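# Pack razor parts into their case and close it

## Task

Seat the razor handle, the razor head and the blade packet each in its own place in the razor case, then push the lid down until it is completely closed and stays that way; at the end the case must lie flat on the table, with neither gripper touching the case or any of the parts.

## Robot and tools

Robot: two arms, left_arm (on the +y side, whatever the images suggest) and right_arm. Each has six joints plus a gripper. The joint order, used everywhere, is waist, shoulder, elbow, wrist pitch, wrist yaw, wrist roll. Stated ranges in rad: waist -2.618 to 3.054, shoulder 0.000 to 3.142, elbow 0.000 to 3.142, wrist pitch -1.571 to 1.571, wrist yaw -1.571 to 1.571, wrist roll -2.094 to 2.094. A true end stop may sit up to 0.059 rad either side of these.

Scene frame: origin at table-top height, halfway between the arms' nominal bases; +x points out over the table, +z up. end_effector_position (metres) and end_effector_quat_wxyz use this frame. The reported point lies between the finger pads, roughly 1 cm short of the tips; fingers extend along the gripper's +z and close along its y. Printed positions can be off, more so at long reach.

Row format (shared by execute_actions and move): a single flat list of 14 numbers covering both arms, each in [-1, 1]: left_arm's six joint values then its opening, then right_arm's six joint values then its opening. Joint values are offsets, not poses: they are added to the Joint targets shown in the latest result. Scale: 1.0 equals 1.202 rad for waist, 1.258 shoulder, 1.238 elbow, 2.073 wrist pitch, 2.022 for wrist yaw and for wrist roll. The opening is absolute: +1 fully open, -1 closed. To leave an arm still, send 0 for its joints; to keep a gripper as is, repeat its current command (see Tool commands), since 0 means half open.

execute_actions(actions, cameras): actions is a list of actions; each action is a table of at most 15 rows, one per 1/30 s step. If fewer than 15 rows, the last row repeats to fill out the action. Every row in an action counts from the Joint targets at that action's start, so repeating an offset in the next action moves further. An empty list just returns state and images. An action aimed more than 0.059 rad beyond a range end is rejected for both arms; a malformed action, or a bad first action, rejects the whole call.

move(target, speed, blend, opening_speed, blocking, cameras): target is one 14-number row, or up to 15 rows that differ only in joint offsets; every row counts from the same current Joint targets, not from the previous row. All joints of both arms travel together, so grippers follow curves; no obstacle avoidance. speed is rad/s for the joint with farthest to go, 0.01 to 2, default 0.5 (one value or one per segment). blend, in rad, rounds corners between listed targets. opening_speed (at least 0.2 per second on the -1..+1 scale) ramps the fingers; otherwise they are sent at once. blocking=false returns after about 0.5 s while the move continues; then call wait or stop before other motion. The move: line reports done, off_target (resting over 0.035 rad from target), moving, held or fault, plus limits=held and each arm's worst joint error. Faster moves and targets set deeper past a contact hit and press harder.

wait(seconds): 0 to 10; the arms hold their commands and a running move carries on. stop(): brakes a running move; it needs room to decelerate. zoom_image(camera, region): camera is cam_left_wrist or cam_right_wrist, region [x0, y0, x1, y1] in pixels of that camera's latest image (origin top-left, at most 504 by 504). finished_scene(scene, chance_done): closes the current scene for good; chance_done is your percent estimate, 1 to 99.

Cameras: cam_left_wrist and cam_right_wrist, each 896x504, mounted on the wrists; calibration is given per camera and may be slightly off; images from a moving arm may lag.

Result lines: Joint positions and Joint velocities per arm (rad, rad/s, then pad gap in m, 0.094 when open); Joint targets (the base for your next offsets); Tool commands; joint torques (offset, noisy, first three wrap at plus or minus 28 N m); grip_measured (same scale as opening; on a firm squeeze it reads below the part's width) and grip_effort_nm (motor effort, negative closing, not a pad force). "joint sent to its limit" means a joint hit its true end; "joint command not followed" means the clearance check altered targets. MOTOR HOT warns of heat; an OVER-TEMPERATURE FAULT folds that arm away for the rest of the scene.

Motion notes: per-step targets stay within a lead of the measured angle (waist 0.202, shoulder 0.258, elbow 0.238, wrist pitch 0.573, wrist yaw and roll 0.522 rad), and targets implying more than 100 mm of gripper travel are scaled back, so big offsets need several actions. Tiny offsets may not move a joint. Drives have play and weak wrists.

Gripping: close to a little below the first-touch reading for a light hold; about 0.11 lower gives full force. Release by commanding well above grip_measured.

Avoid: dropping parts or releasing them while moving, fast impacts, hard presses, the two arms colliding (can fail the task), anything leaving the table, and holding loads or stretching or pushing into unreachable poses for long (heat). Parts may get a brief tug or push from outside; check and recover.

Each tool is called after "Call:" in YAML: its name, and indented under it one key for each argument.

## Session

Call:
execute_actions:
  actions: []

Scene clock: 0.00 s.
left_arm: end_effector_position=(+0.3707, +0.0618, +0.1803) grip_measured=+1.000 grip_effort_nm=n/a end_effector_quat_wxyz=(+0.174, +0.293, +0.865, -0.368) | right_arm: end_effector_position=(+0.3970, -0.2237, +0.2055) grip_measured=+1.000 grip_effort_nm=n/a end_effector_quat_wxyz=(-0.305, +0.668, -0.612, -0.293)
Joint names: [waist, shoulder, elbow, wrist pitch, wrist yaw, wrist roll]
Joint positions: left_arm=[-0.115 1.821 1.376 -0.893 0.812 0.452 0.094] | right_arm=[0.011 1.905 1.74 -1.399 -0.874 -1.626 0.094]
Joint velocities: left_arm=[-0.012 0.012 -0.002 -0.081 -0.022 0.007 0] | right_arm=[-0.002 -0.007 -0.002 0.11 -0.022 -0.066 0]
Joint torques (N m): no reading
Motor temperatures (°C): left_arm=[26 25 28 25 24 24 24] | right_arm=[24 31 28 25 23 24 26]
Heat: left arm: 28 °C; right arm: 31 °C.
Joint targets: left_arm=[-0.114 1.808 1.388 -0.891 0.831 0.462] | right_arm=[0.011 1.884 1.758 -1.396 -0.899 -1.632]
Tool commands: left_gripper/opening=+1.0 right_gripper/opening=+1.0
camera_calibration:
cam_left_wrist: T_world_to_cam=[[-0.661447, -0.529847, 0.530802, 0.183237], [-0.70064, 0.689036, -0.18529, 0.285358], [-0.267566, -0.49446, -0.826993, 0.370434], [0, 0, 0, 1]] pos_world=[0.42025, 0.0836303, 0.261958]
cam_right_wrist: T_world_to_cam=[[0.997103, 0.0666997, 0.0365522, -0.387277], [0.0759045, -0.903215, -0.422423, -0.105849], [0.00483906, 0.423973, -0.905662, 0.369996], [0, 0, 0, 1]] pos_world=[0.392399, -0.226642, 0.304534]

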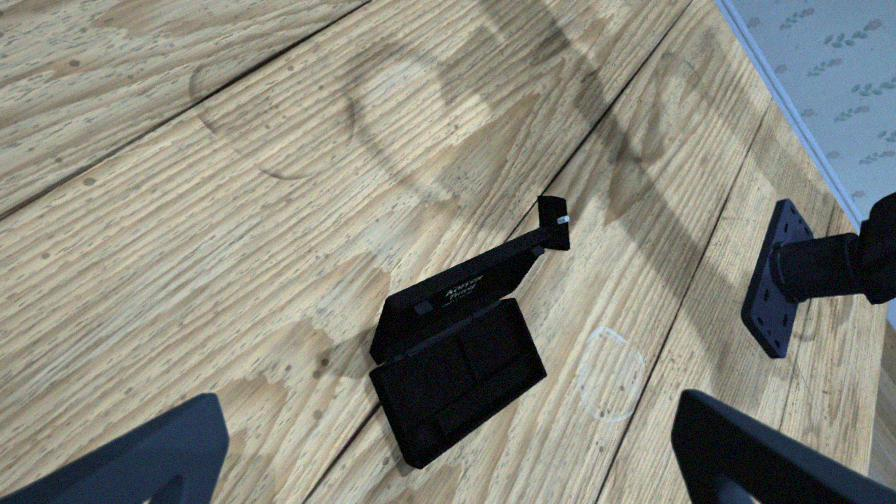

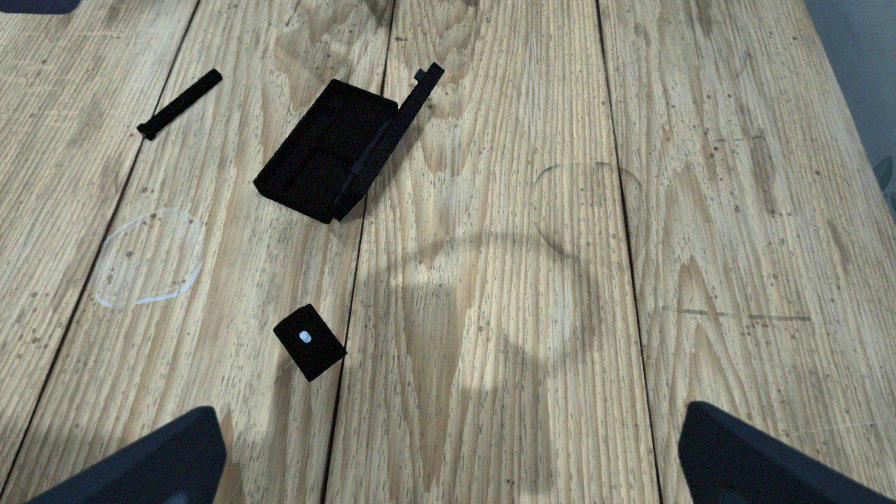

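Call:
zoom_image:
  camera: "cam_right_wrist"
  region: [120, 50, 250, 150]

Call:
zoom_image:
  camera: "cam_right_wrist"
  region: [240, 50, 460, 240]

Call:
zoom_image:
  camera: "cam_left_wrist"
  region: [350, 180, 600, 480]

Call:
zoom_image:
  camera: "cam_right_wrist"
  region: [250, 290, 370, 400]

Scaled by 3.877 from the camera's 896x504 image, which has a finer 1280x720 frame.

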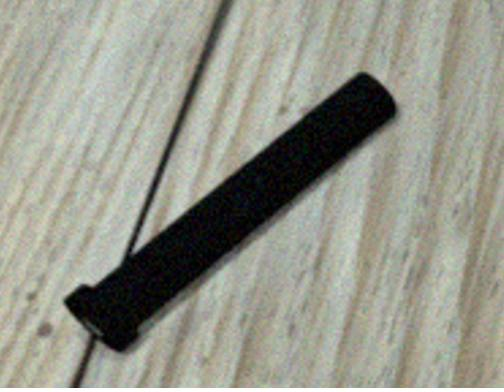

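Scaled by 2.291 from the camera's 896x504 image, which has a finer 1280x720 frame.

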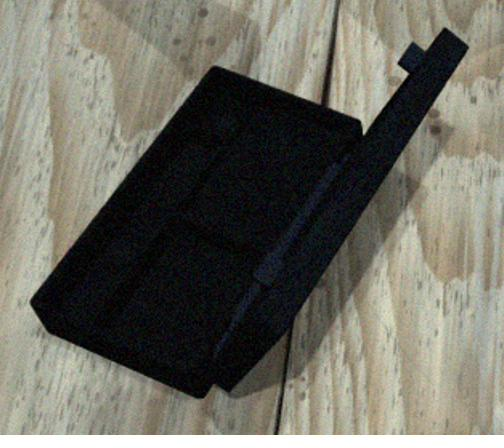

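Scaled by 1.680 from the camera's 896x504 image, which has a finer 1280x720 frame.

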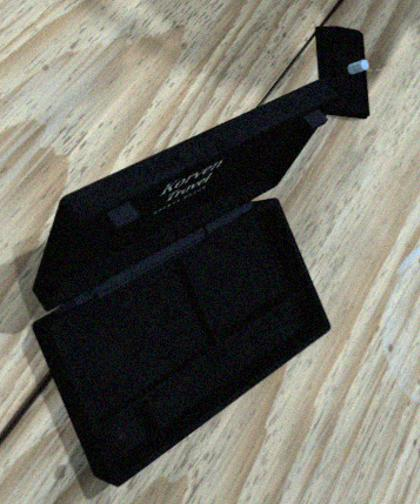

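Scaled by 4.200 from the camera's 896x504 image, which has a finer 1280x720 frame.

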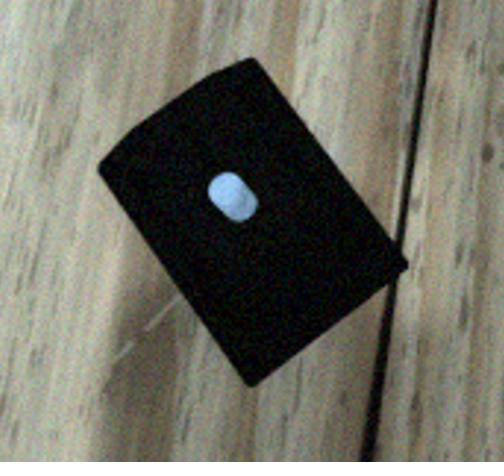

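Call:
move:
  target: [0.095,-0.517,-0.126,-0.259,-0.411,-0.228,1,0.074,-0.578,-0.425,-0.0154,0.4446,0.807,1]
  speed: 0.9

Scene clock: 50.03 s.
left_arm: end_effector_position=(+0.2272, +0.2277, +0.2443) grip_measured=+1.000 grip_effort_nm=-0.007 end_effector_quat_wxyz=(+0.124, +0.006, +0.992, -0.002) | right_arm: end_effector_position=(+0.2578, -0.3481, +0.1994) grip_measured=+1.000 grip_effort_nm=-0.007 end_effector_quat_wxyz=(+0.117, -0.061, +0.991, +0.006)
Joint names: [waist, shoulder, elbow, wrist pitch, wrist yaw, wrist roll]
Joint positions: left_arm=[-0.012 1.174 1.249 -1.398 0.006 0.015 0.094] | right_arm=[0.085 1.178 1.242 -1.4 -0.003 -0.019 0.094]
Joint velocities: left_arm=[0.012 -0.022 0.002 -0.022 0.022 -0.066 0] | right_arm=[-0.007 0.002 -0.002 -0.022 -0.051 0.007 0]
Joint torques (N m): left_arm=[0.54 -4.15 5.01 0.52 -0.17 -0.03] | right_arm=[0.65 -3.48 3.99 0.58 0.09 0.08]
Motor temperatures (°C): left_arm=[26 29 28 26 24 24 24] | right_arm=[24 39 29 25 24 24 26]
Heat: left arm: 29 °C; right arm: 39 °C.
Joint targets: left_arm=[0.000 1.157 1.232 -1.427 0.000 0.001] | right_arm=[0.100 1.157 1.232 -1.428 0.000 0.000]
move: done
camera_calibration:
cam_left_wrist: T_world_to_cam=[[-0.0502206, -0.998644, 0.0137037, 0.236422], [-0.976041, 0.0519833, 0.211287, 0.193062], [-0.211713, -0.00276439, -0.977328, 0.379006], [0, 0, 0, 1]] pos_world=[0.28055, 0.227113, 0.326382]
cam_right_wrist: T_world_to_cam=[[0.115361, -0.993278, -0.00955934, -0.372481], [-0.972781, -0.114917, 0.201222, 0.210181], [-0.200968, -0.0139141, -0.979499, 0.333272], [0, 0, 0, 1]] pos_world=[0.314407, -0.341186, 0.280586]

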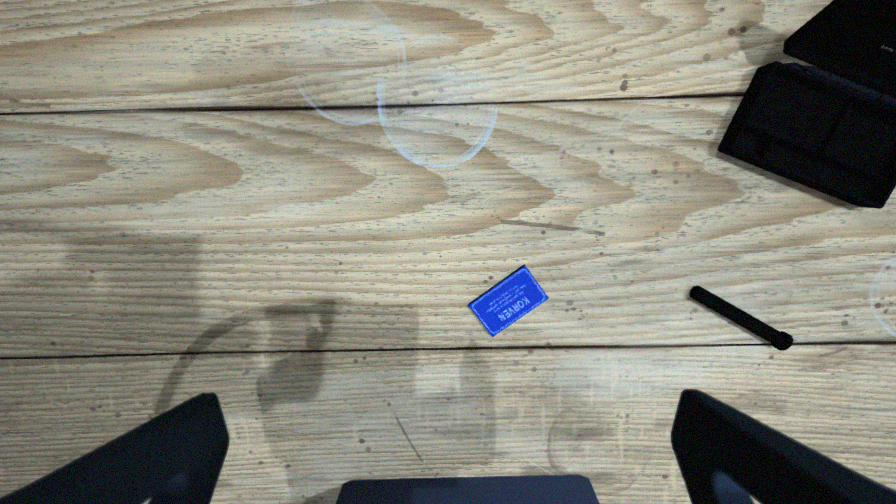

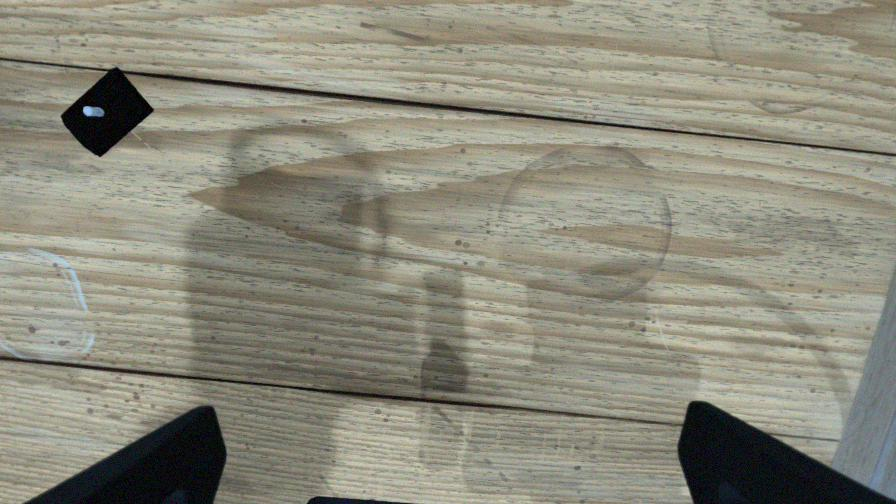

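Call:
zoom_image:
  camera: "cam_left_wrist"
  region: [448, 250, 568, 350]

Call:
zoom_image:
  camera: "cam_left_wrist"
  region: [680, 0, 896, 216]

Scaled by 4.200 from the camera's 896x504 image, which has a finer 1280x720 frame.

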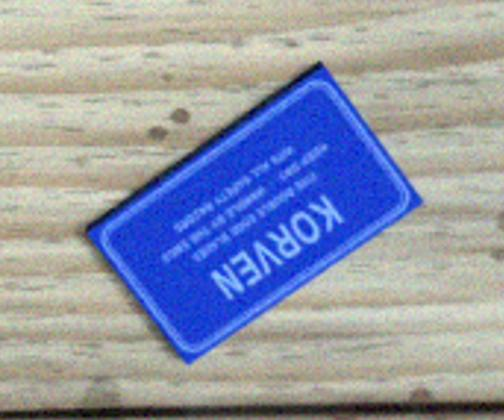

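Scaled by 2.333 from the camera's 896x504 image, which has a finer 1280x720 frame.

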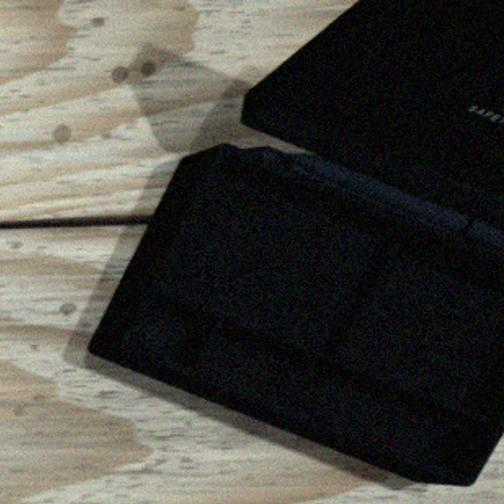

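Call:
move:
  target: [-0.235,0.032,-0.361,0.153,0,0.383,0.28,0,0,0,0,0,0,-0.5]
  speed: 0.6
  cameras: ["cam_left_wrist"]

Scene clock: 139.17 s.
left_arm: end_effector_position=(+0.1841, +0.1796, +0.1211) grip_measured=+0.281 grip_effort_nm=-0.081 end_effector_quat_wxyz=(+0.016, +0.493, +0.870, +0.003) | right_arm: end_effector_position=(+0.2578, -0.3481, +0.1994) grip_measured=-0.498 grip_effort_nm=-0.115 end_effector_quat_wxyz=(+0.117, -0.059, +0.991, +0.007)
Joint names: [waist, shoulder, elbow, wrist pitch, wrist yaw, wrist roll]
Joint positions: left_arm=[-0.282 1.201 0.801 -1.137 0.002 0.765 0.06] | right_arm=[0.085 1.178 1.242 -1.4 -0.003 -0.014 0.024]
Joint velocities: left_arm=[0.002 -0.007 -0.012 -0.066 -0.066 0.022 0] | right_arm=[0.007 0.002 -0.007 0.095 -0.066 -0.022 0.001]
Joint torques (N m): left_arm=[-0.5 -3.34 4.98 0.62 -0.13 0.11] | right_arm=[0.65 -3.48 4.01 0.57 0.09 0.08]
Motor temperatures (°C): left_arm=[26 25 28 26 24 24 24] | right_arm=[24 31 28 24 24 24 26]
Heat: left arm: 28 °C; right arm: 31 °C.
Joint targets: left_arm=[-0.282 1.198 0.785 -1.110 0.000 0.775] | right_arm=[0.100 1.157 1.232 -1.428 0.000 0.000]
move: done
camera_calibration:
cam_left_wrist: T_world_to_cam=[[-0.87509, -0.483959, -0.00123908, 0.249191], [-0.439148, 0.792981, 0.422292, -0.077895], [-0.203389, 0.370087, -0.906459, 0.172318], [0, 0, 0, 1]] pos_world=[0.218905, 0.118595, 0.189403]
Images, in order (width x height): cam_left_wrist 896x504.

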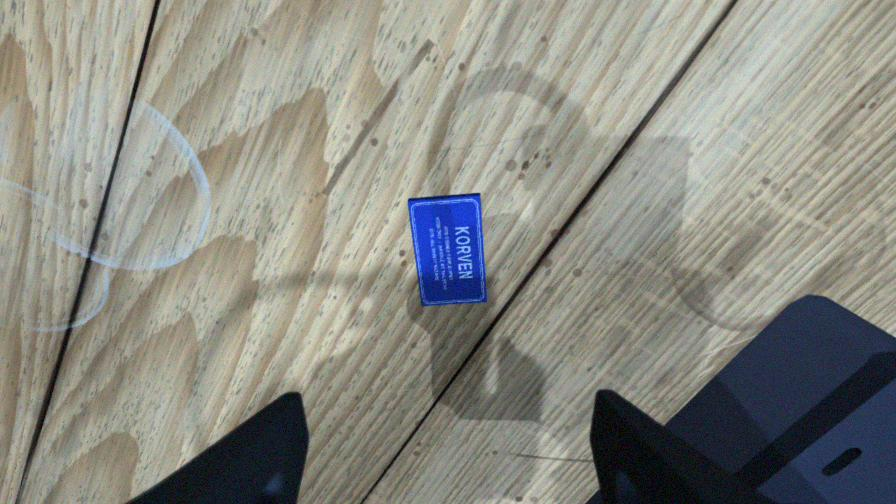

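Call:
move:
  target: [0.04,0.098,-0.208,0.174,0,0.024,0.28,0,0,0,0,0,0,-0.5]
  cameras: ["cam_left_wrist"]

Scene clock: 209.73 s.
left_arm: end_effector_position=(+0.1785, +0.1877, +0.0408) grip_measured=+0.281 grip_effort_nm=-0.076 end_effector_quat_wxyz=(+0.007, +0.498, +0.867, +0.001) | right_arm: end_effector_position=(+0.2578, -0.3481, +0.1994) grip_measured=-0.498 grip_effort_nm=-0.115 end_effector_quat_wxyz=(+0.117, -0.059, +0.991, +0.007)
Joint names: [waist, shoulder, elbow, wrist pitch, wrist yaw, wrist roll]
Joint positions: left_arm=[-0.247 1.322 0.54 -0.775 0.001 0.811 0.06] | right_arm=[0.085 1.178 1.242 -1.4 -0.003 -0.014 0.024]
Joint velocities: left_arm=[-0.012 0.007 0.012 -0.007 -0.081 0.007 0] | right_arm=[-0.007 -0.007 0.002 -0.007 -0.022 0.022 0.001]
Joint torques (N m): left_arm=[0.54 -3.66 4.53 0.58 -0.1 0.1] | right_arm=[0.65 -3.47 4 0.59 0.08 0.08]
Motor temperatures (°C): left_arm=[26 25 28 26 24 24 24] | right_arm=[24 30 28 24 24 24 26]
Heat: left arm: 28 °C; right arm: 30 °C.
Joint targets: left_arm=[-0.234 1.321 0.528 -0.750 0.000 0.824] | right_arm=[0.100 1.157 1.232 -1.428 0.000 0.000]
move: done
camera_calibration:
cam_left_wrist: T_world_to_cam=[[-0.880118, -0.474615, 0.0115318, 0.246775], [-0.422676, 0.794403, 0.436197, -0.0567049], [-0.216187, 0.379031, -0.899777, 0.0956799], [0, 0, 0, 1]] pos_world=[0.213908, 0.125904, 0.107979]
Images, in order (width x height): cam_left_wrist 896x504.

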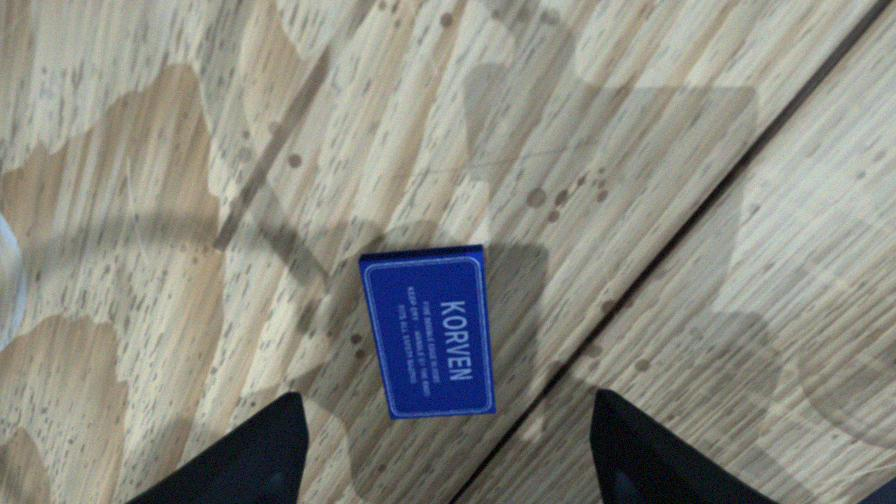

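Call:
move:
  target: [0.021,0.066,-0.038,0.058,0,-0.022,0.1,0,0,0,0,0,0,-0.5]
  cameras: ["cam_left_wrist"]
  speed: 0.2

Scene clock: 228.87 s.
left_arm: end_effector_position=(+0.1805, +0.1917, +0.0190) grip_measured=+0.101 grip_effort_nm=-0.071 end_effector_quat_wxyz=(+0.004, +0.479, +0.878, +0.001) | right_arm: end_effector_position=(+0.2578, -0.3481, +0.1994) grip_measured=-0.498 grip_effort_nm=-0.110 end_effector_quat_wxyz=(+0.117, -0.059, +0.991, +0.007)
Joint names: [waist, shoulder, elbow, wrist pitch, wrist yaw, wrist roll]
Joint positions: left_arm=[-0.222 1.402 0.494 -0.656 0.001 0.793 0.052] | right_arm=[0.085 1.178 1.242 -1.4 -0.003 -0.014 0.024]
Joint velocities: left_arm=[0.002 0.007 0.002 -0.022 0.022 -0.037 0.001] | right_arm=[-0.007 -0.012 -0.002 -0.051 -0.007 -0.037 0]
Joint torques (N m): left_arm=[0.44 -3.88 4.15 0.57 -0.1 -0.07] | right_arm=[0.65 -3.45 3.97 0.59 0.08 0.07]
Motor temperatures (°C): left_arm=[26 25 28 26 24 24 24] | right_arm=[24 29 28 24 24 24 25]
Heat: left arm: 28 °C; right arm: 29 °C.
Joint targets: left_arm=[-0.209 1.404 0.481 -0.629 0.000 0.780] | right_arm=[0.100 1.157 1.232 -1.428 0.000 0.000]
move: done
camera_calibration:
cam_left_wrist: T_world_to_cam=[[-0.858844, -0.511981, 0.0162232, 0.253842], [-0.453737, 0.775075, 0.439752, -0.0403149], [-0.237719, 0.370317, -0.897973, 0.0805538], [0, 0, 0, 1]] pos_world=[0.218867, 0.131379, 0.0859455]
Images, in order (width x height): cam_left_wrist 896x504.

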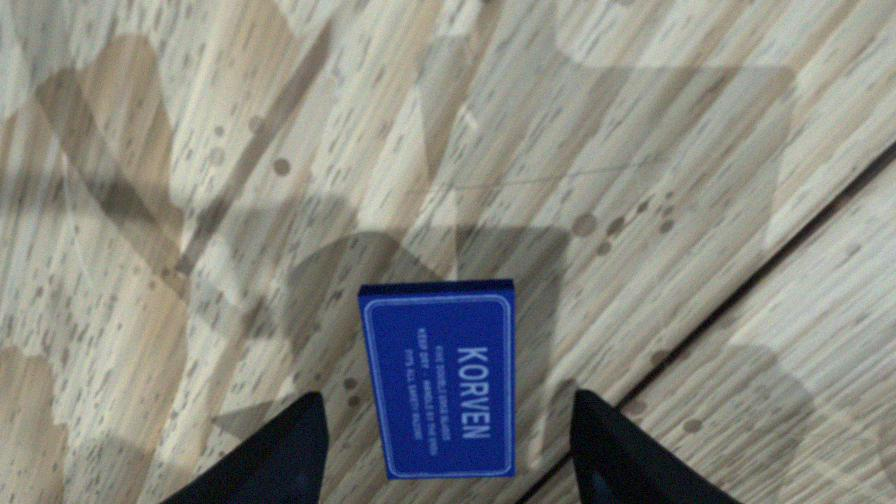

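Call:
move:
  target: [0,0.0125,-0.0085,0.0126,0,-0.018,0,0,0,0,0,0,0,-0.5]
  cameras: []
  speed: 0.2

Call:
move:
  target: [0,0,0,0,0,0,-0.42,0,0,0,0,0,0,-0.5]
  opening_speed: 0.3
  cameras: ["cam_left_wrist"]

Scene clock: 241.57 s.
left_arm: end_effector_position=(+0.1803, +0.1917, +0.0146) grip_measured=+0.001 grip_effort_nm=-0.071 end_effector_quat_wxyz=(+0.004, +0.464, +0.886, +0.001) | right_arm: end_effector_position=(+0.2578, -0.3481, +0.1994) grip_measured=-0.498 grip_effort_nm=-0.110 end_effector_quat_wxyz=(+0.117, -0.059, +0.991, +0.007)
Joint names: [waist, shoulder, elbow, wrist pitch, wrist yaw, wrist roll]
Joint positions: left_arm=[-0.222 1.418 0.484 -0.63 0.001 0.757 0.047] | right_arm=[0.085 1.178 1.242 -1.4 -0.003 -0.014 0.024]
Joint velocities: left_arm=[-0.012 -0.012 -0.022 -0.022 -0.037 -0.037 0.001] | right_arm=[0.012 -0.002 -0.002 -0.022 -0.037 -0.037 0]
Joint torques (N m): left_arm=[0.53 -3.88 4.01 0.52 -0.13 -0.08] | right_arm=[0.65 -3.45 3.97 0.58 0.07 0.08]
Motor temperatures (°C): left_arm=[26 25 28 26 24 24 24] | right_arm=[24 29 28 24 24 24 25]
Heat: left arm: 28 °C; right arm: 29 °C.
Joint targets: left_arm=[-0.209 1.420 0.470 -0.603 0.000 0.743] | right_arm=[0.100 1.157 1.232 -1.428 0.000 0.000]
move: done
No camera images: "cameras" was empty.

Scene clock: 243.17 s.
left_arm: end_effector_position=(+0.1807, +0.1917, +0.0146) grip_measured=-0.413 grip_effort_nm=-0.408 end_effector_quat_wxyz=(+0.004, +0.463, +0.886, +0.001) | right_arm: end_effector_position=(+0.2578, -0.3481, +0.1994) grip_measured=-0.498 grip_effort_nm=-0.115 end_effector_quat_wxyz=(+0.117, -0.059, +0.991, +0.007)
Joint names: [waist, shoulder, elbow, wrist pitch, wrist yaw, wrist roll]
Joint positions: left_arm=[-0.222 1.418 0.484 -0.628 0.001 0.756 0.028] | right_arm=[0.085 1.178 1.242 -1.4 -0.003 -0.014 0.024]
Joint velocities: left_arm=[-0.002 0.012 -0.012 -0.022 0.051 0.022 0.001] | right_arm=[0.007 0.002 -0.002 -0.051 -0.051 -0.081 0]
Joint torques (N m): left_arm=[0.46 -3.78 4.07 0.58 -0.12 -0.05] | right_arm=[0.65 -3.43 3.99 0.58 0.07 0.08]
Motor temperatures (°C): left_arm=[26 25 28 26 24 24 24] | right_arm=[24 29 28 24 24 24 25]
Heat: left arm: 28 °C; right arm: 29 °C.
Joint targets: left_arm=[-0.209 1.420 0.470 -0.603 0.000 0.743] | right_arm=[0.100 1.157 1.232 -1.428 0.000 0.000]
move: done
camera_calibration:
cam_left_wrist: T_world_to_cam=[[-0.83944, -0.543236, 0.0153438, 0.256587], [-0.48258, 0.7581, 0.438635, -0.0297282], [-0.249914, 0.360803, -0.898534, 0.0806579], [0, 0, 0, 1]] pos_world=[0.221201, 0.132822, 0.0815767]
Images, in order (width x height): cam_left_wrist 896x504.

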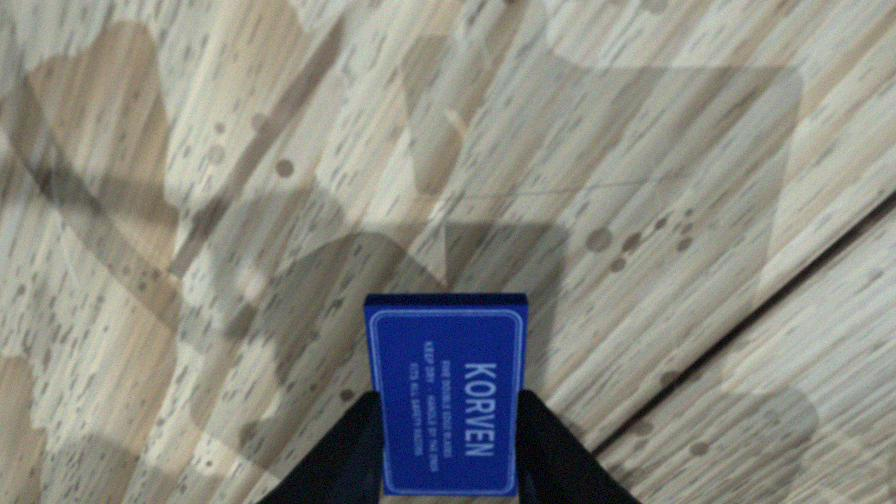

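Call:
move:
  target:
    - [0,-0.159,0.21,-0.216,0,0,-0.42,0,0,0,0,0,0,-0.5]
    - [-0.438,0.464,0.929,-0.278,0,0.229,-0.42,0,0,0,0,0,0,-0.5]
  blend: 0.1
  cameras: ["cam_left_wrist"]

Scene clock: 262.03 s.
left_arm: end_effector_position=(+0.2895, -0.0217, +0.1118) grip_measured=-0.413 grip_effort_nm=-0.398 end_effector_quat_wxyz=(-0.003, +0.821, +0.570, +0.000) | right_arm: end_effector_position=(+0.2578, -0.3481, +0.1994) grip_measured=-0.498 grip_effort_nm=-0.110 end_effector_quat_wxyz=(+0.117, -0.059, +0.991, +0.007)
Joint names: [waist, shoulder, elbow, wrist pitch, wrist yaw, wrist roll]
Joint positions: left_arm=[-0.744 1.993 1.577 -1.16 -0.002 1.199 0.028] | right_arm=[0.085 1.178 1.242 -1.4 -0.003 -0.014 0.024]
Joint velocities: left_arm=[-0.007 0.007 -0.002 -0.022 0.037 0.022 0] | right_arm=[-0.012 -0.007 -0.007 -0.022 -0.081 0.022 0]
Joint torques (N m): left_arm=[0.31 -10.21 9.87 0.03 -0.07 0.13] | right_arm=[0.65 -3.48 3.99 0.59 0.08 0.08]
Motor temperatures (°C): left_arm=[26 25 28 26 24 24 24] | right_arm=[24 29 28 24 24 24 25]
Heat: left arm: 28 °C; right arm: 29 °C.
Joint targets: left_arm=[-0.735 2.003 1.620 -1.179 0.000 1.206] | right_arm=[0.100 1.157 1.232 -1.428 0.000 0.000]
move: off_target (left_arm); left_arm: the elbow is farthest, 0.043 rad from its target
camera_calibration:
cam_left_wrist: T_world_to_cam=[[-0.924506, 0.380351, 0.0249454, 0.274106], [0.350467, 0.822485, 0.447986, -0.0989181], [0.149875, 0.422908, -0.893693, 0.157266], [0, 0, 0, 1]] pos_world=[0.26451, -0.089407, 0.178024]
Images, in order (width x height): cam_left_wrist 896x504.

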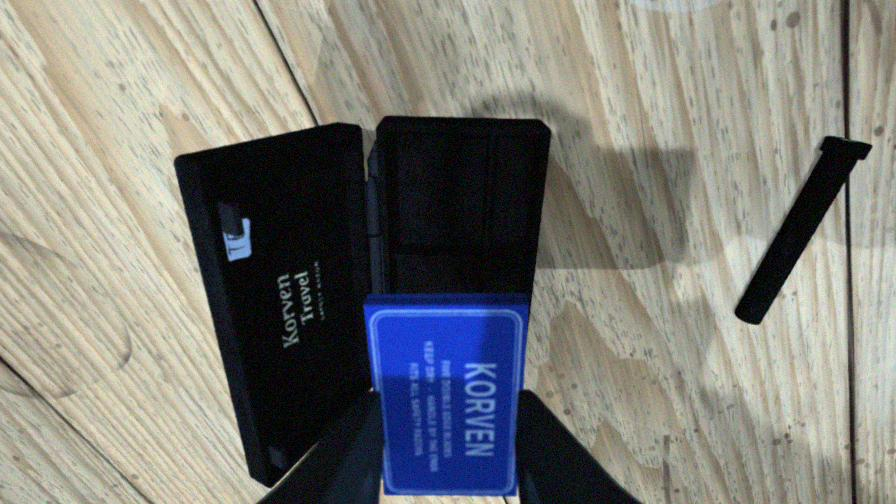

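Call:
zoom_image:
  camera: "cam_left_wrist"
  region: [340, 100, 580, 310]

Scaled by 2.100 from the camera's 896x504 image, which has a finer 1280x720 frame.

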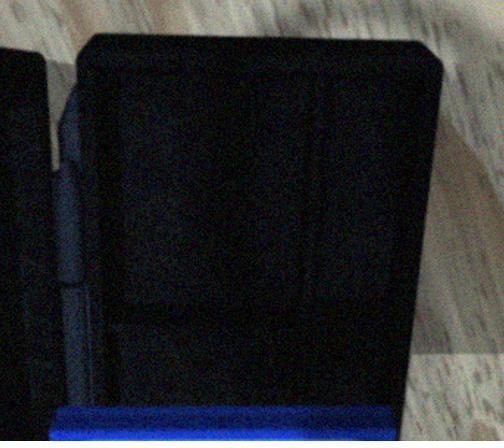

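Call:
move:
  target: [0.074,0.006,-0.192,0.130,0,0.049,-0.42,0,0,0,0,0,0,-0.5]
  cameras: ["cam_left_wrist"]
  speed: 0.3

Call:
zoom_image:
  camera: "cam_left_wrist"
  region: [300, 50, 650, 400]

Scene clock: 313.13 s.
left_arm: end_effector_position=(+0.3122, +0.0079, +0.0657) grip_measured=-0.413 grip_effort_nm=-0.403 end_effector_quat_wxyz=(+0.016, +0.820, +0.572, +0.007) | right_arm: end_effector_position=(+0.2578, -0.3481, +0.1994) grip_measured=-0.498 grip_effort_nm=-0.110 end_effector_quat_wxyz=(+0.117, -0.059, +0.991, +0.007)
Joint names: [waist, shoulder, elbow, wrist pitch, wrist yaw, wrist roll]
Joint positions: left_arm=[-0.644 2.001 1.398 -0.933 -0.002 1.296 0.028] | right_arm=[0.085 1.178 1.242 -1.4 -0.003 -0.014 0.024]
Joint velocities: left_arm=[0.002 -0.007 -0.002 -0.051 0.095 -0.022 0] | right_arm=[-0.007 0.012 -0.007 -0.007 0.051 -0.066 -0.001]
Joint torques (N m): left_arm=[0.25 -10.15 4.85 0.59 -0.06 0.11] | right_arm=[0.69 -3.43 4 0.58 0.07 0.08]
Motor temperatures (°C): left_arm=[26 29 29 26 24 24 24] | right_arm=[24 29 28 24 24 24 25]
Heat: left arm: 29 °C; right arm: 29 °C.
Joint targets: left_arm=[-0.647 2.011 1.383 -0.910 0.000 1.305] | right_arm=[0.100 1.157 1.232 -1.428 0.000 0.000]
move: done
camera_calibration:
cam_left_wrist: T_world_to_cam=[[-0.925848, 0.377657, -0.0134454, 0.287961], [0.333841, 0.834068, 0.439182, -0.104918], [0.177075, 0.402127, -0.898297, 0.0920645], [0, 0, 0, 1]] pos_world=[0.285332, -0.0582636, 0.132651]
Images, in order (width x height): cam_left_wrist 896x504.

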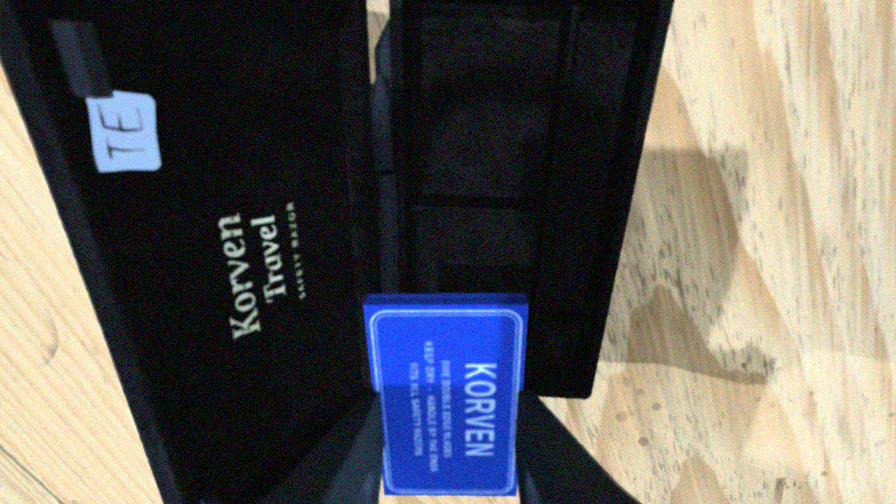

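Scaled by 1.440 from the camera's 896x504 image, which has a finer 1280x720 frame.

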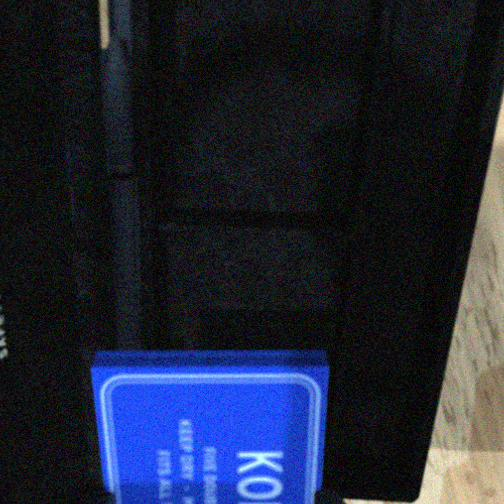

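Call:
move:
  target: [-0.008,0.020,-0.0323,0.0217,0,0,-0.42,0,0,0,0,0,0,-0.5]
  cameras: ["cam_left_wrist"]
  speed: 0.15

Call:
zoom_image:
  camera: "cam_left_wrist"
  region: [300, 150, 650, 500]

Scene clock: 354.47 s.
left_arm: end_effector_position=(+0.3082, +0.0109, +0.0478) grip_measured=-0.413 grip_effort_nm=-0.403 end_effector_quat_wxyz=(+0.007, +0.821, +0.570, +0.004) | right_arm: end_effector_position=(+0.2578, -0.3481, +0.1994) grip_measured=-0.498 grip_effort_nm=-0.115 end_effector_quat_wxyz=(+0.117, -0.059, +0.991, +0.007)
Joint names: [waist, shoulder, elbow, wrist pitch, wrist yaw, wrist roll]
Joint positions: left_arm=[-0.644 2.025 1.358 -0.887 -0.002 1.299 0.028] | right_arm=[0.085 1.178 1.242 -1.4 -0.003 -0.014 0.024]
Joint velocities: left_arm=[0.002 0.012 -0.012 -0.022 -0.007 -0.007 0.001] | right_arm=[-0.007 0.007 -0.007 -0.066 0.022 -0.007 0]
Joint torques (N m): left_arm=[-0.53 -10.06 4.68 0.5 -0.08 0.08] | right_arm=[0.62 -3.45 3.95 0.58 0.09 0.08]
Motor temperatures (°C): left_arm=[26 29 28 26 24 24 24] | right_arm=[24 28 28 24 23 24 25]
Heat: left arm: 29 °C; right arm: 28 °C.
Joint targets: left_arm=[-0.656 2.036 1.343 -0.865 0.000 1.305] | right_arm=[0.100 1.157 1.232 -1.428 0.000 0.000]
move: done
camera_calibration:
cam_left_wrist: T_world_to_cam=[[-0.924752, 0.380544, 0.00442333, 0.281676], [0.342942, 0.828225, 0.44321, -0.101092], [0.164997, 0.411376, -0.896407, 0.0790678], [0, 0, 0, 1]] pos_world=[0.282103, -0.0559901, 0.114436]
Images, in order (width x height): cam_left_wrist 896x504.

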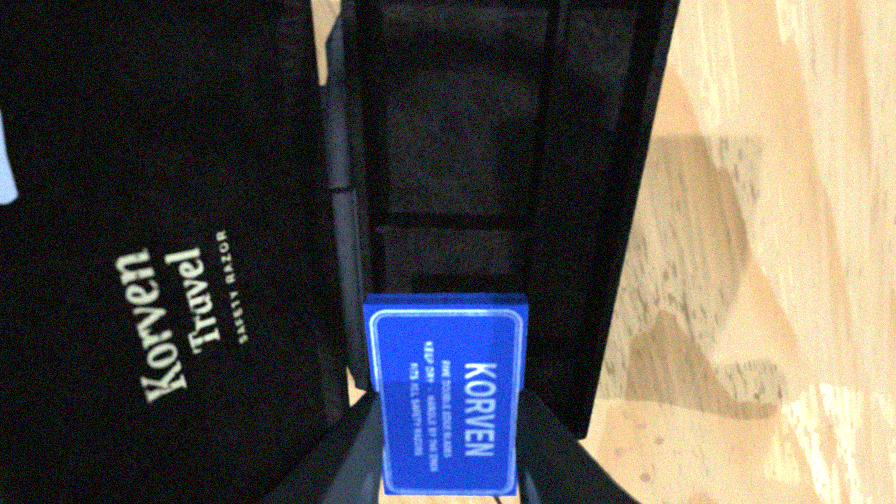

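Scaled by 1.440 from the camera's 896x504 image, which has a finer 1280x720 frame.

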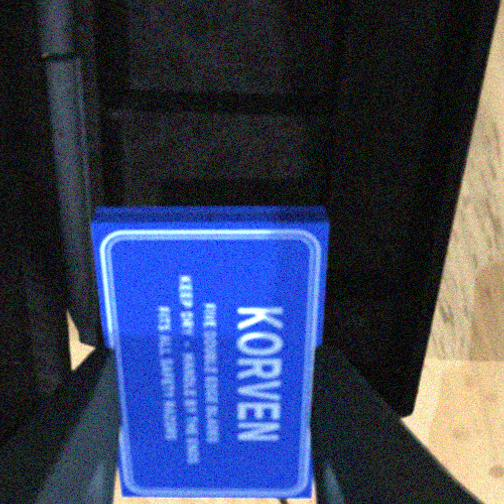

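Call:
move:
  target: [0,0.0227,-0.0356,0.0351,0,0.012,-0.42,0,0,0,0,0,0,-0.5]
  cameras: ["cam_left_wrist"]
  speed: 0.1

Call:
zoom_image:
  camera: "cam_left_wrist"
  region: [300, 150, 650, 500]

Scene clock: 392.00 s.
left_arm: end_effector_position=(+0.3066, +0.0120, +0.0310) grip_measured=-0.413 grip_effort_nm=-0.398 end_effector_quat_wxyz=(+0.007, +0.826, +0.564, +0.004) | right_arm: end_effector_position=(+0.2578, -0.3481, +0.1994) grip_measured=-0.498 grip_effort_nm=-0.105 end_effector_quat_wxyz=(+0.117, -0.059, +0.991, +0.007)
Joint names: [waist, shoulder, elbow, wrist pitch, wrist yaw, wrist roll]
Joint positions: left_arm=[-0.644 2.047 1.317 -0.824 -0.002 1.314 0.028] | right_arm=[0.085 1.178 1.242 -1.4 -0.003 -0.014 0.024]
Joint velocities: left_arm=[0.017 0.002 0.012 0.081 -0.095 -0.007 0] | right_arm=[0.022 -0.017 -0.002 0.007 -0.11 -0.066 0]
Joint torques (N m): left_arm=[-0.5 -9.62 4.41 0.64 -0.09 0.13] | right_arm=[0.61 -3.47 4 0.58 0.09 0.07]
Motor temperatures (°C): left_arm=[26 27 28 26 24 24 24] | right_arm=[24 28 28 24 23 24 25]
Heat: left arm: 28 °C; right arm: 28 °C.
Joint targets: left_arm=[-0.656 2.065 1.298 -0.792 0.000 1.330] | right_arm=[0.100 1.157 1.232 -1.428 0.000 0.000]
move: done
camera_calibration:
cam_left_wrist: T_world_to_cam=[[-0.918808, 0.394681, 0.00439734, 0.277863], [0.355549, 0.822769, 0.443437, -0.0978768], [0.171398, 0.408997, -0.896295, 0.0618891], [0, 0, 0, 1]] pos_world=[0.279495, -0.0544497, 0.0976511]
Images, in order (width x height): cam_left_wrist 896x504.

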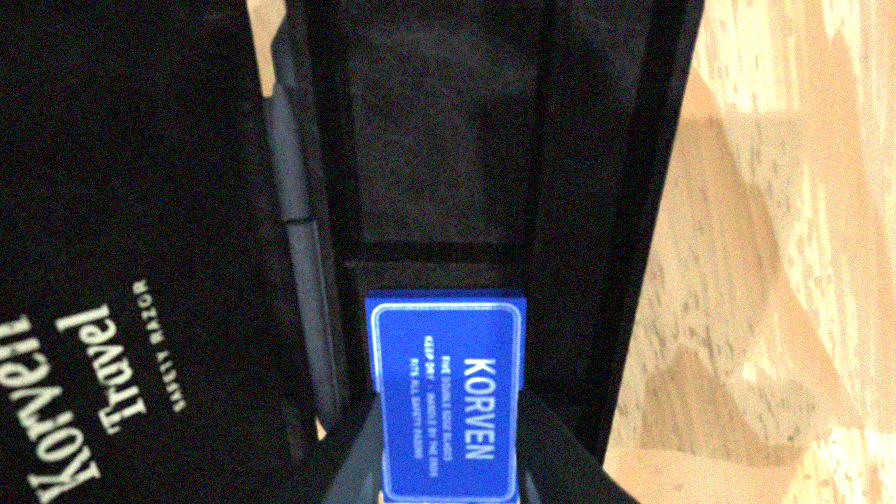

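Scaled by 1.440 from the camera's 896x504 image, which has a finer 1280x720 frame.

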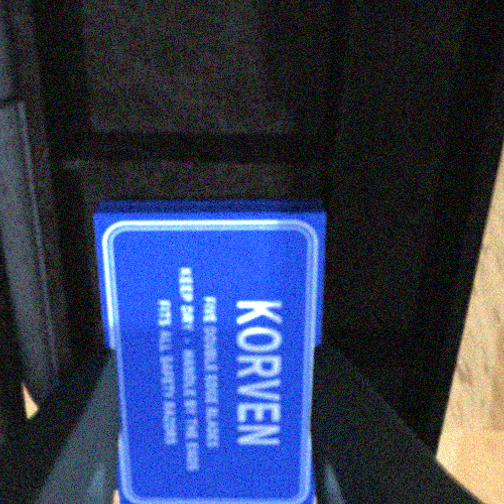

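Call:
zoom_image:
  camera: "cam_left_wrist"
  region: [280, 180, 400, 320]

Call:
zoom_image:
  camera: "cam_left_wrist"
  region: [480, 180, 680, 400]

Scaled by 3.600 from the camera's 896x504 image, which has a finer 1280x720 frame.

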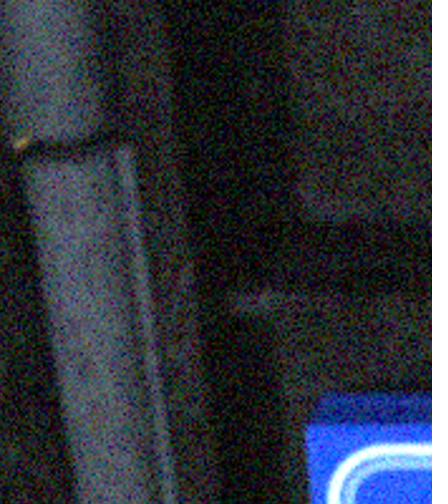

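Scaled by 2.291 from the camera's 896x504 image, which has a finer 1280x720 frame.

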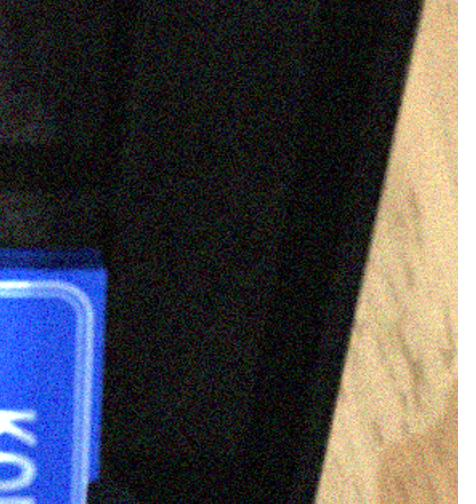

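Call:
move:
  target: [0,0.0175,-0.0105,0.0161,0,0,-0.42,0,0,0,0,0,0,-0.5]
  cameras: ["cam_left_wrist"]
  speed: 0.1

Call:
zoom_image:
  camera: "cam_left_wrist"
  region: [300, 150, 650, 500]

Scene clock: 424.17 s.
left_arm: end_effector_position=(+0.3066, +0.0120, +0.0293) grip_measured=-0.413 grip_effort_nm=-0.388 end_effector_quat_wxyz=(+0.007, +0.826, +0.564, +0.004) | right_arm: end_effector_position=(+0.2578, -0.3481, +0.1994) grip_measured=-0.498 grip_effort_nm=-0.105 end_effector_quat_wxyz=(+0.117, -0.059, +0.991, +0.007)
Joint names: [waist, shoulder, elbow, wrist pitch, wrist yaw, wrist roll]
Joint positions: left_arm=[-0.644 2.05 1.313 -0.818 -0.002 1.316 0.028] | right_arm=[0.085 1.178 1.242 -1.4 -0.003 -0.014 0.024]
Joint velocities: left_arm=[-0.007 -0.002 0.007 -0.081 -0.022 -0.007 -0.001] | right_arm=[0.007 -0.017 -0.017 0.066 -0.051 0.037 -0.001]
Joint torques (N m): left_arm=[-0.51 -8.13 3.58 0.95 -0.06 0.12] | right_arm=[0.61 -3.43 3.97 0.59 0.08 0.06]
Motor temperatures (°C): left_arm=[26 28 28 26 24 24 24] | right_arm=[24 28 28 24 23 24 25]
Heat: left arm: 28 °C; right arm: 28 °C.
Joint targets: left_arm=[-0.656 2.087 1.285 -0.759 0.000 1.330] | right_arm=[0.100 1.157 1.232 -1.428 0.000 0.000]
move: off_target (left_arm); left_arm: the wrist pitch is farthest, 0.060 rad from its target
camera_calibration:
cam_left_wrist: T_world_to_cam=[[-0.918201, 0.39609, 0.00439495, 0.277655], [0.356805, 0.822213, 0.443459, -0.0974888], [0.172036, 0.408753, -0.896284, 0.0601391], [0, 0, 0, 1]] pos_world=[0.279382, -0.054402, 0.0959138]
Images, in order (width x height): cam_left_wrist 896x504.

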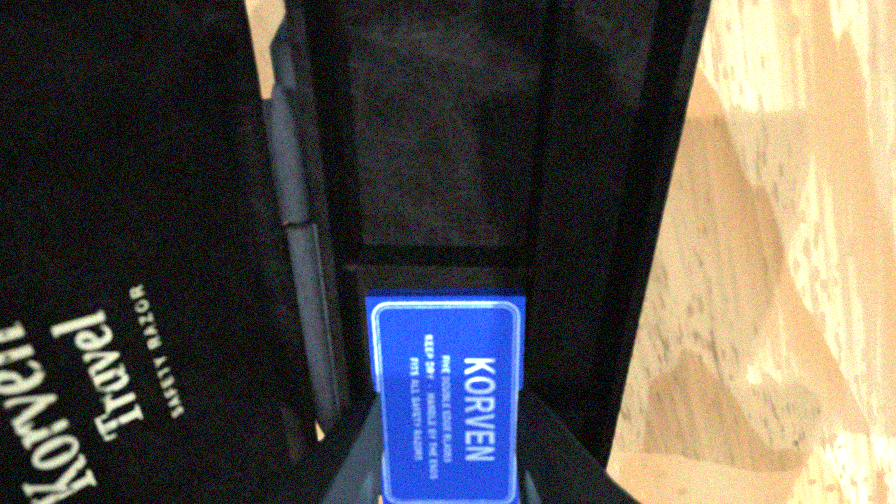

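Scaled by 1.440 from the camera's 896x504 image, which has a finer 1280x720 frame.

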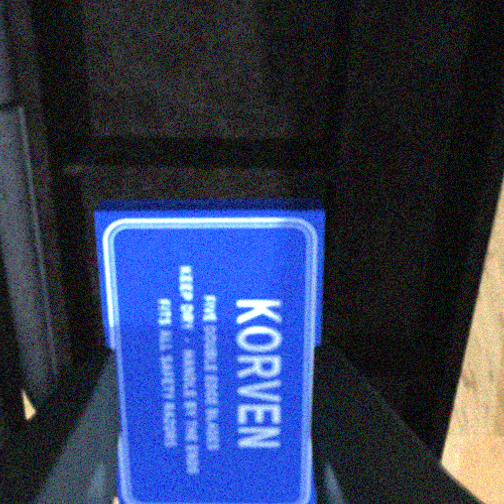

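Call:
move:
  target: [0,-0.015,0.032,-0.020,0,0,-0.42,0,0,0,0,0,0,-0.5]
  cameras: ["cam_left_wrist"]
  speed: 0.1

Call:
zoom_image:
  camera: "cam_left_wrist"
  region: [300, 150, 650, 500]

Scene clock: 443.03 s.
left_arm: end_effector_position=(+0.3066, +0.0120, +0.0293) grip_measured=-0.413 grip_effort_nm=-0.383 end_effector_quat_wxyz=(+0.007, +0.826, +0.564, +0.004) | right_arm: end_effector_position=(+0.2578, -0.3481, +0.1994) grip_measured=-0.498 grip_effort_nm=-0.115 end_effector_quat_wxyz=(+0.117, -0.059, +0.991, +0.007)
Joint names: [waist, shoulder, elbow, wrist pitch, wrist yaw, wrist roll]
Joint positions: left_arm=[-0.644 2.05 1.313 -0.818 -0.002 1.316 0.028] | right_arm=[0.085 1.178 1.242 -1.4 -0.003 -0.014 0.024]
Joint velocities: left_arm=[0.007 -0.022 0.002 0.037 0.051 -0.051 -0.001] | right_arm=[-0.012 -0.002 0.002 0.022 -0.007 0.037 0]
Joint torques (N m): left_arm=[-0.42 -9.62 6.75 0.5 -0.09 0.09] | right_arm=[0.69 -3.43 4.01 0.58 0.08 0.07]
Motor temperatures (°C): left_arm=[26 28 28 26 24 24 24] | right_arm=[24 27 28 24 23 24 25]
Heat: left arm: 28 °C; right arm: 28 °C.
Joint targets: left_arm=[-0.656 2.068 1.325 -0.800 0.000 1.330] | right_arm=[0.100 1.157 1.232 -1.428 0.000 0.000]
move: done
camera_calibration:
cam_left_wrist: T_world_to_cam=[[-0.918201, 0.39609, 0.00439495, 0.277655], [0.356805, 0.822213, 0.443459, -0.0974888], [0.172036, 0.408753, -0.896284, 0.0601391], [0, 0, 0, 1]] pos_world=[0.279382, -0.054402, 0.0959138]
Images, in order (width x height): cam_left_wrist 896x504.

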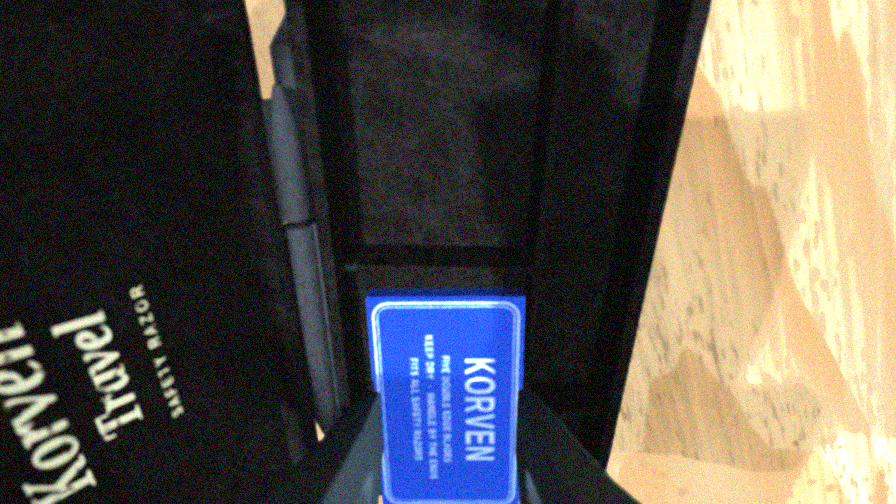

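Scaled by 1.440 from the camera's 896x504 image, which has a finer 1280x720 frame.

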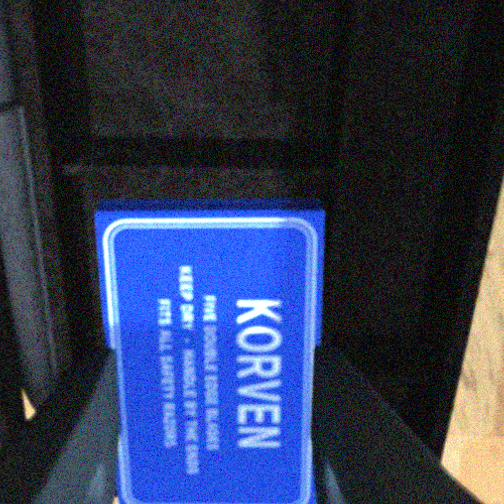

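Call:
move:
  target: [0,0.002,0.036,-0.012,0,0,-0.42,0,0,0,0,0,0,-0.5]
  cameras: ["cam_left_wrist"]
  speed: 0.1

Call:
zoom_image:
  camera: "cam_left_wrist"
  region: [300, 150, 650, 500]

Scene clock: 460.17 s.
left_arm: end_effector_position=(+0.3103, +0.0093, +0.0310) grip_measured=-0.413 grip_effort_nm=-0.388 end_effector_quat_wxyz=(+0.011, +0.830, +0.558, +0.005) | right_arm: end_effector_position=(+0.2578, -0.3481, +0.1994) grip_measured=-0.498 grip_effort_nm=-0.110 end_effector_quat_wxyz=(+0.117, -0.059, +0.991, +0.007)
Joint names: [waist, shoulder, elbow, wrist pitch, wrist yaw, wrist roll]
Joint positions: left_arm=[-0.644 2.056 1.33 -0.821 -0.002 1.33 0.028] | right_arm=[0.085 1.178 1.242 -1.4 -0.003 -0.014 0.024]
Joint velocities: left_arm=[0.002 -0.002 -0.027 -0.022 0.022 -0.037 0] | right_arm=[-0.012 0.002 -0.007 -0.022 -0.125 0.022 0]
Joint torques (N m): left_arm=[-0.51 -9.95 9.06 0.24 -0.05 0.09] | right_arm=[0.62 -3.48 3.99 0.59 0.07 0.08]
Motor temperatures (°C): left_arm=[26 28 28 26 24 24 24] | right_arm=[24 27 28 24 23 24 25]
Heat: left arm: 28 °C; right arm: 28 °C.
Joint targets: left_arm=[-0.656 2.070 1.370 -0.825 0.000 1.330] | right_arm=[0.100 1.157 1.232 -1.428 0.000 0.000]
move: off_target (left_arm); left_arm: the elbow is farthest, 0.039 rad from its target
camera_calibration:
cam_left_wrist: T_world_to_cam=[[-0.912651, 0.408729, -0.00313015, 0.280546], [0.365323, 0.819118, 0.44225, -0.0999094], [0.183324, 0.402476, -0.896886, 0.058682], [0, 0, 0, 1]] pos_world=[0.281782, -0.0564477, 0.0976941]
Images, in order (width x height): cam_left_wrist 896x504.

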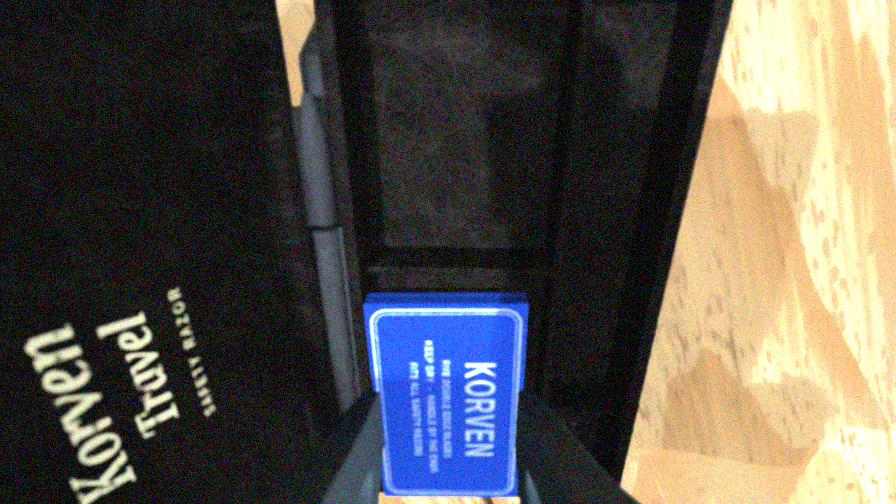

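Scaled by 1.440 from the camera's 896x504 image, which has a finer 1280x720 frame.

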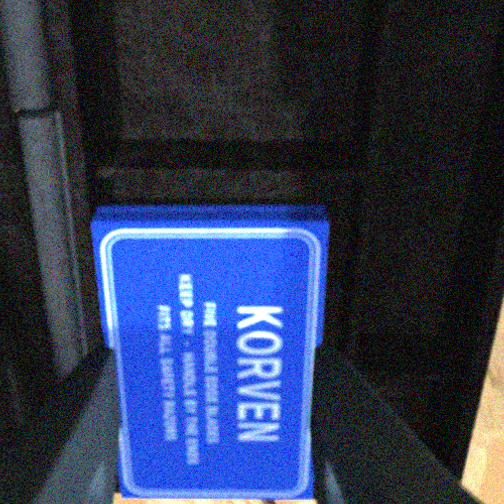

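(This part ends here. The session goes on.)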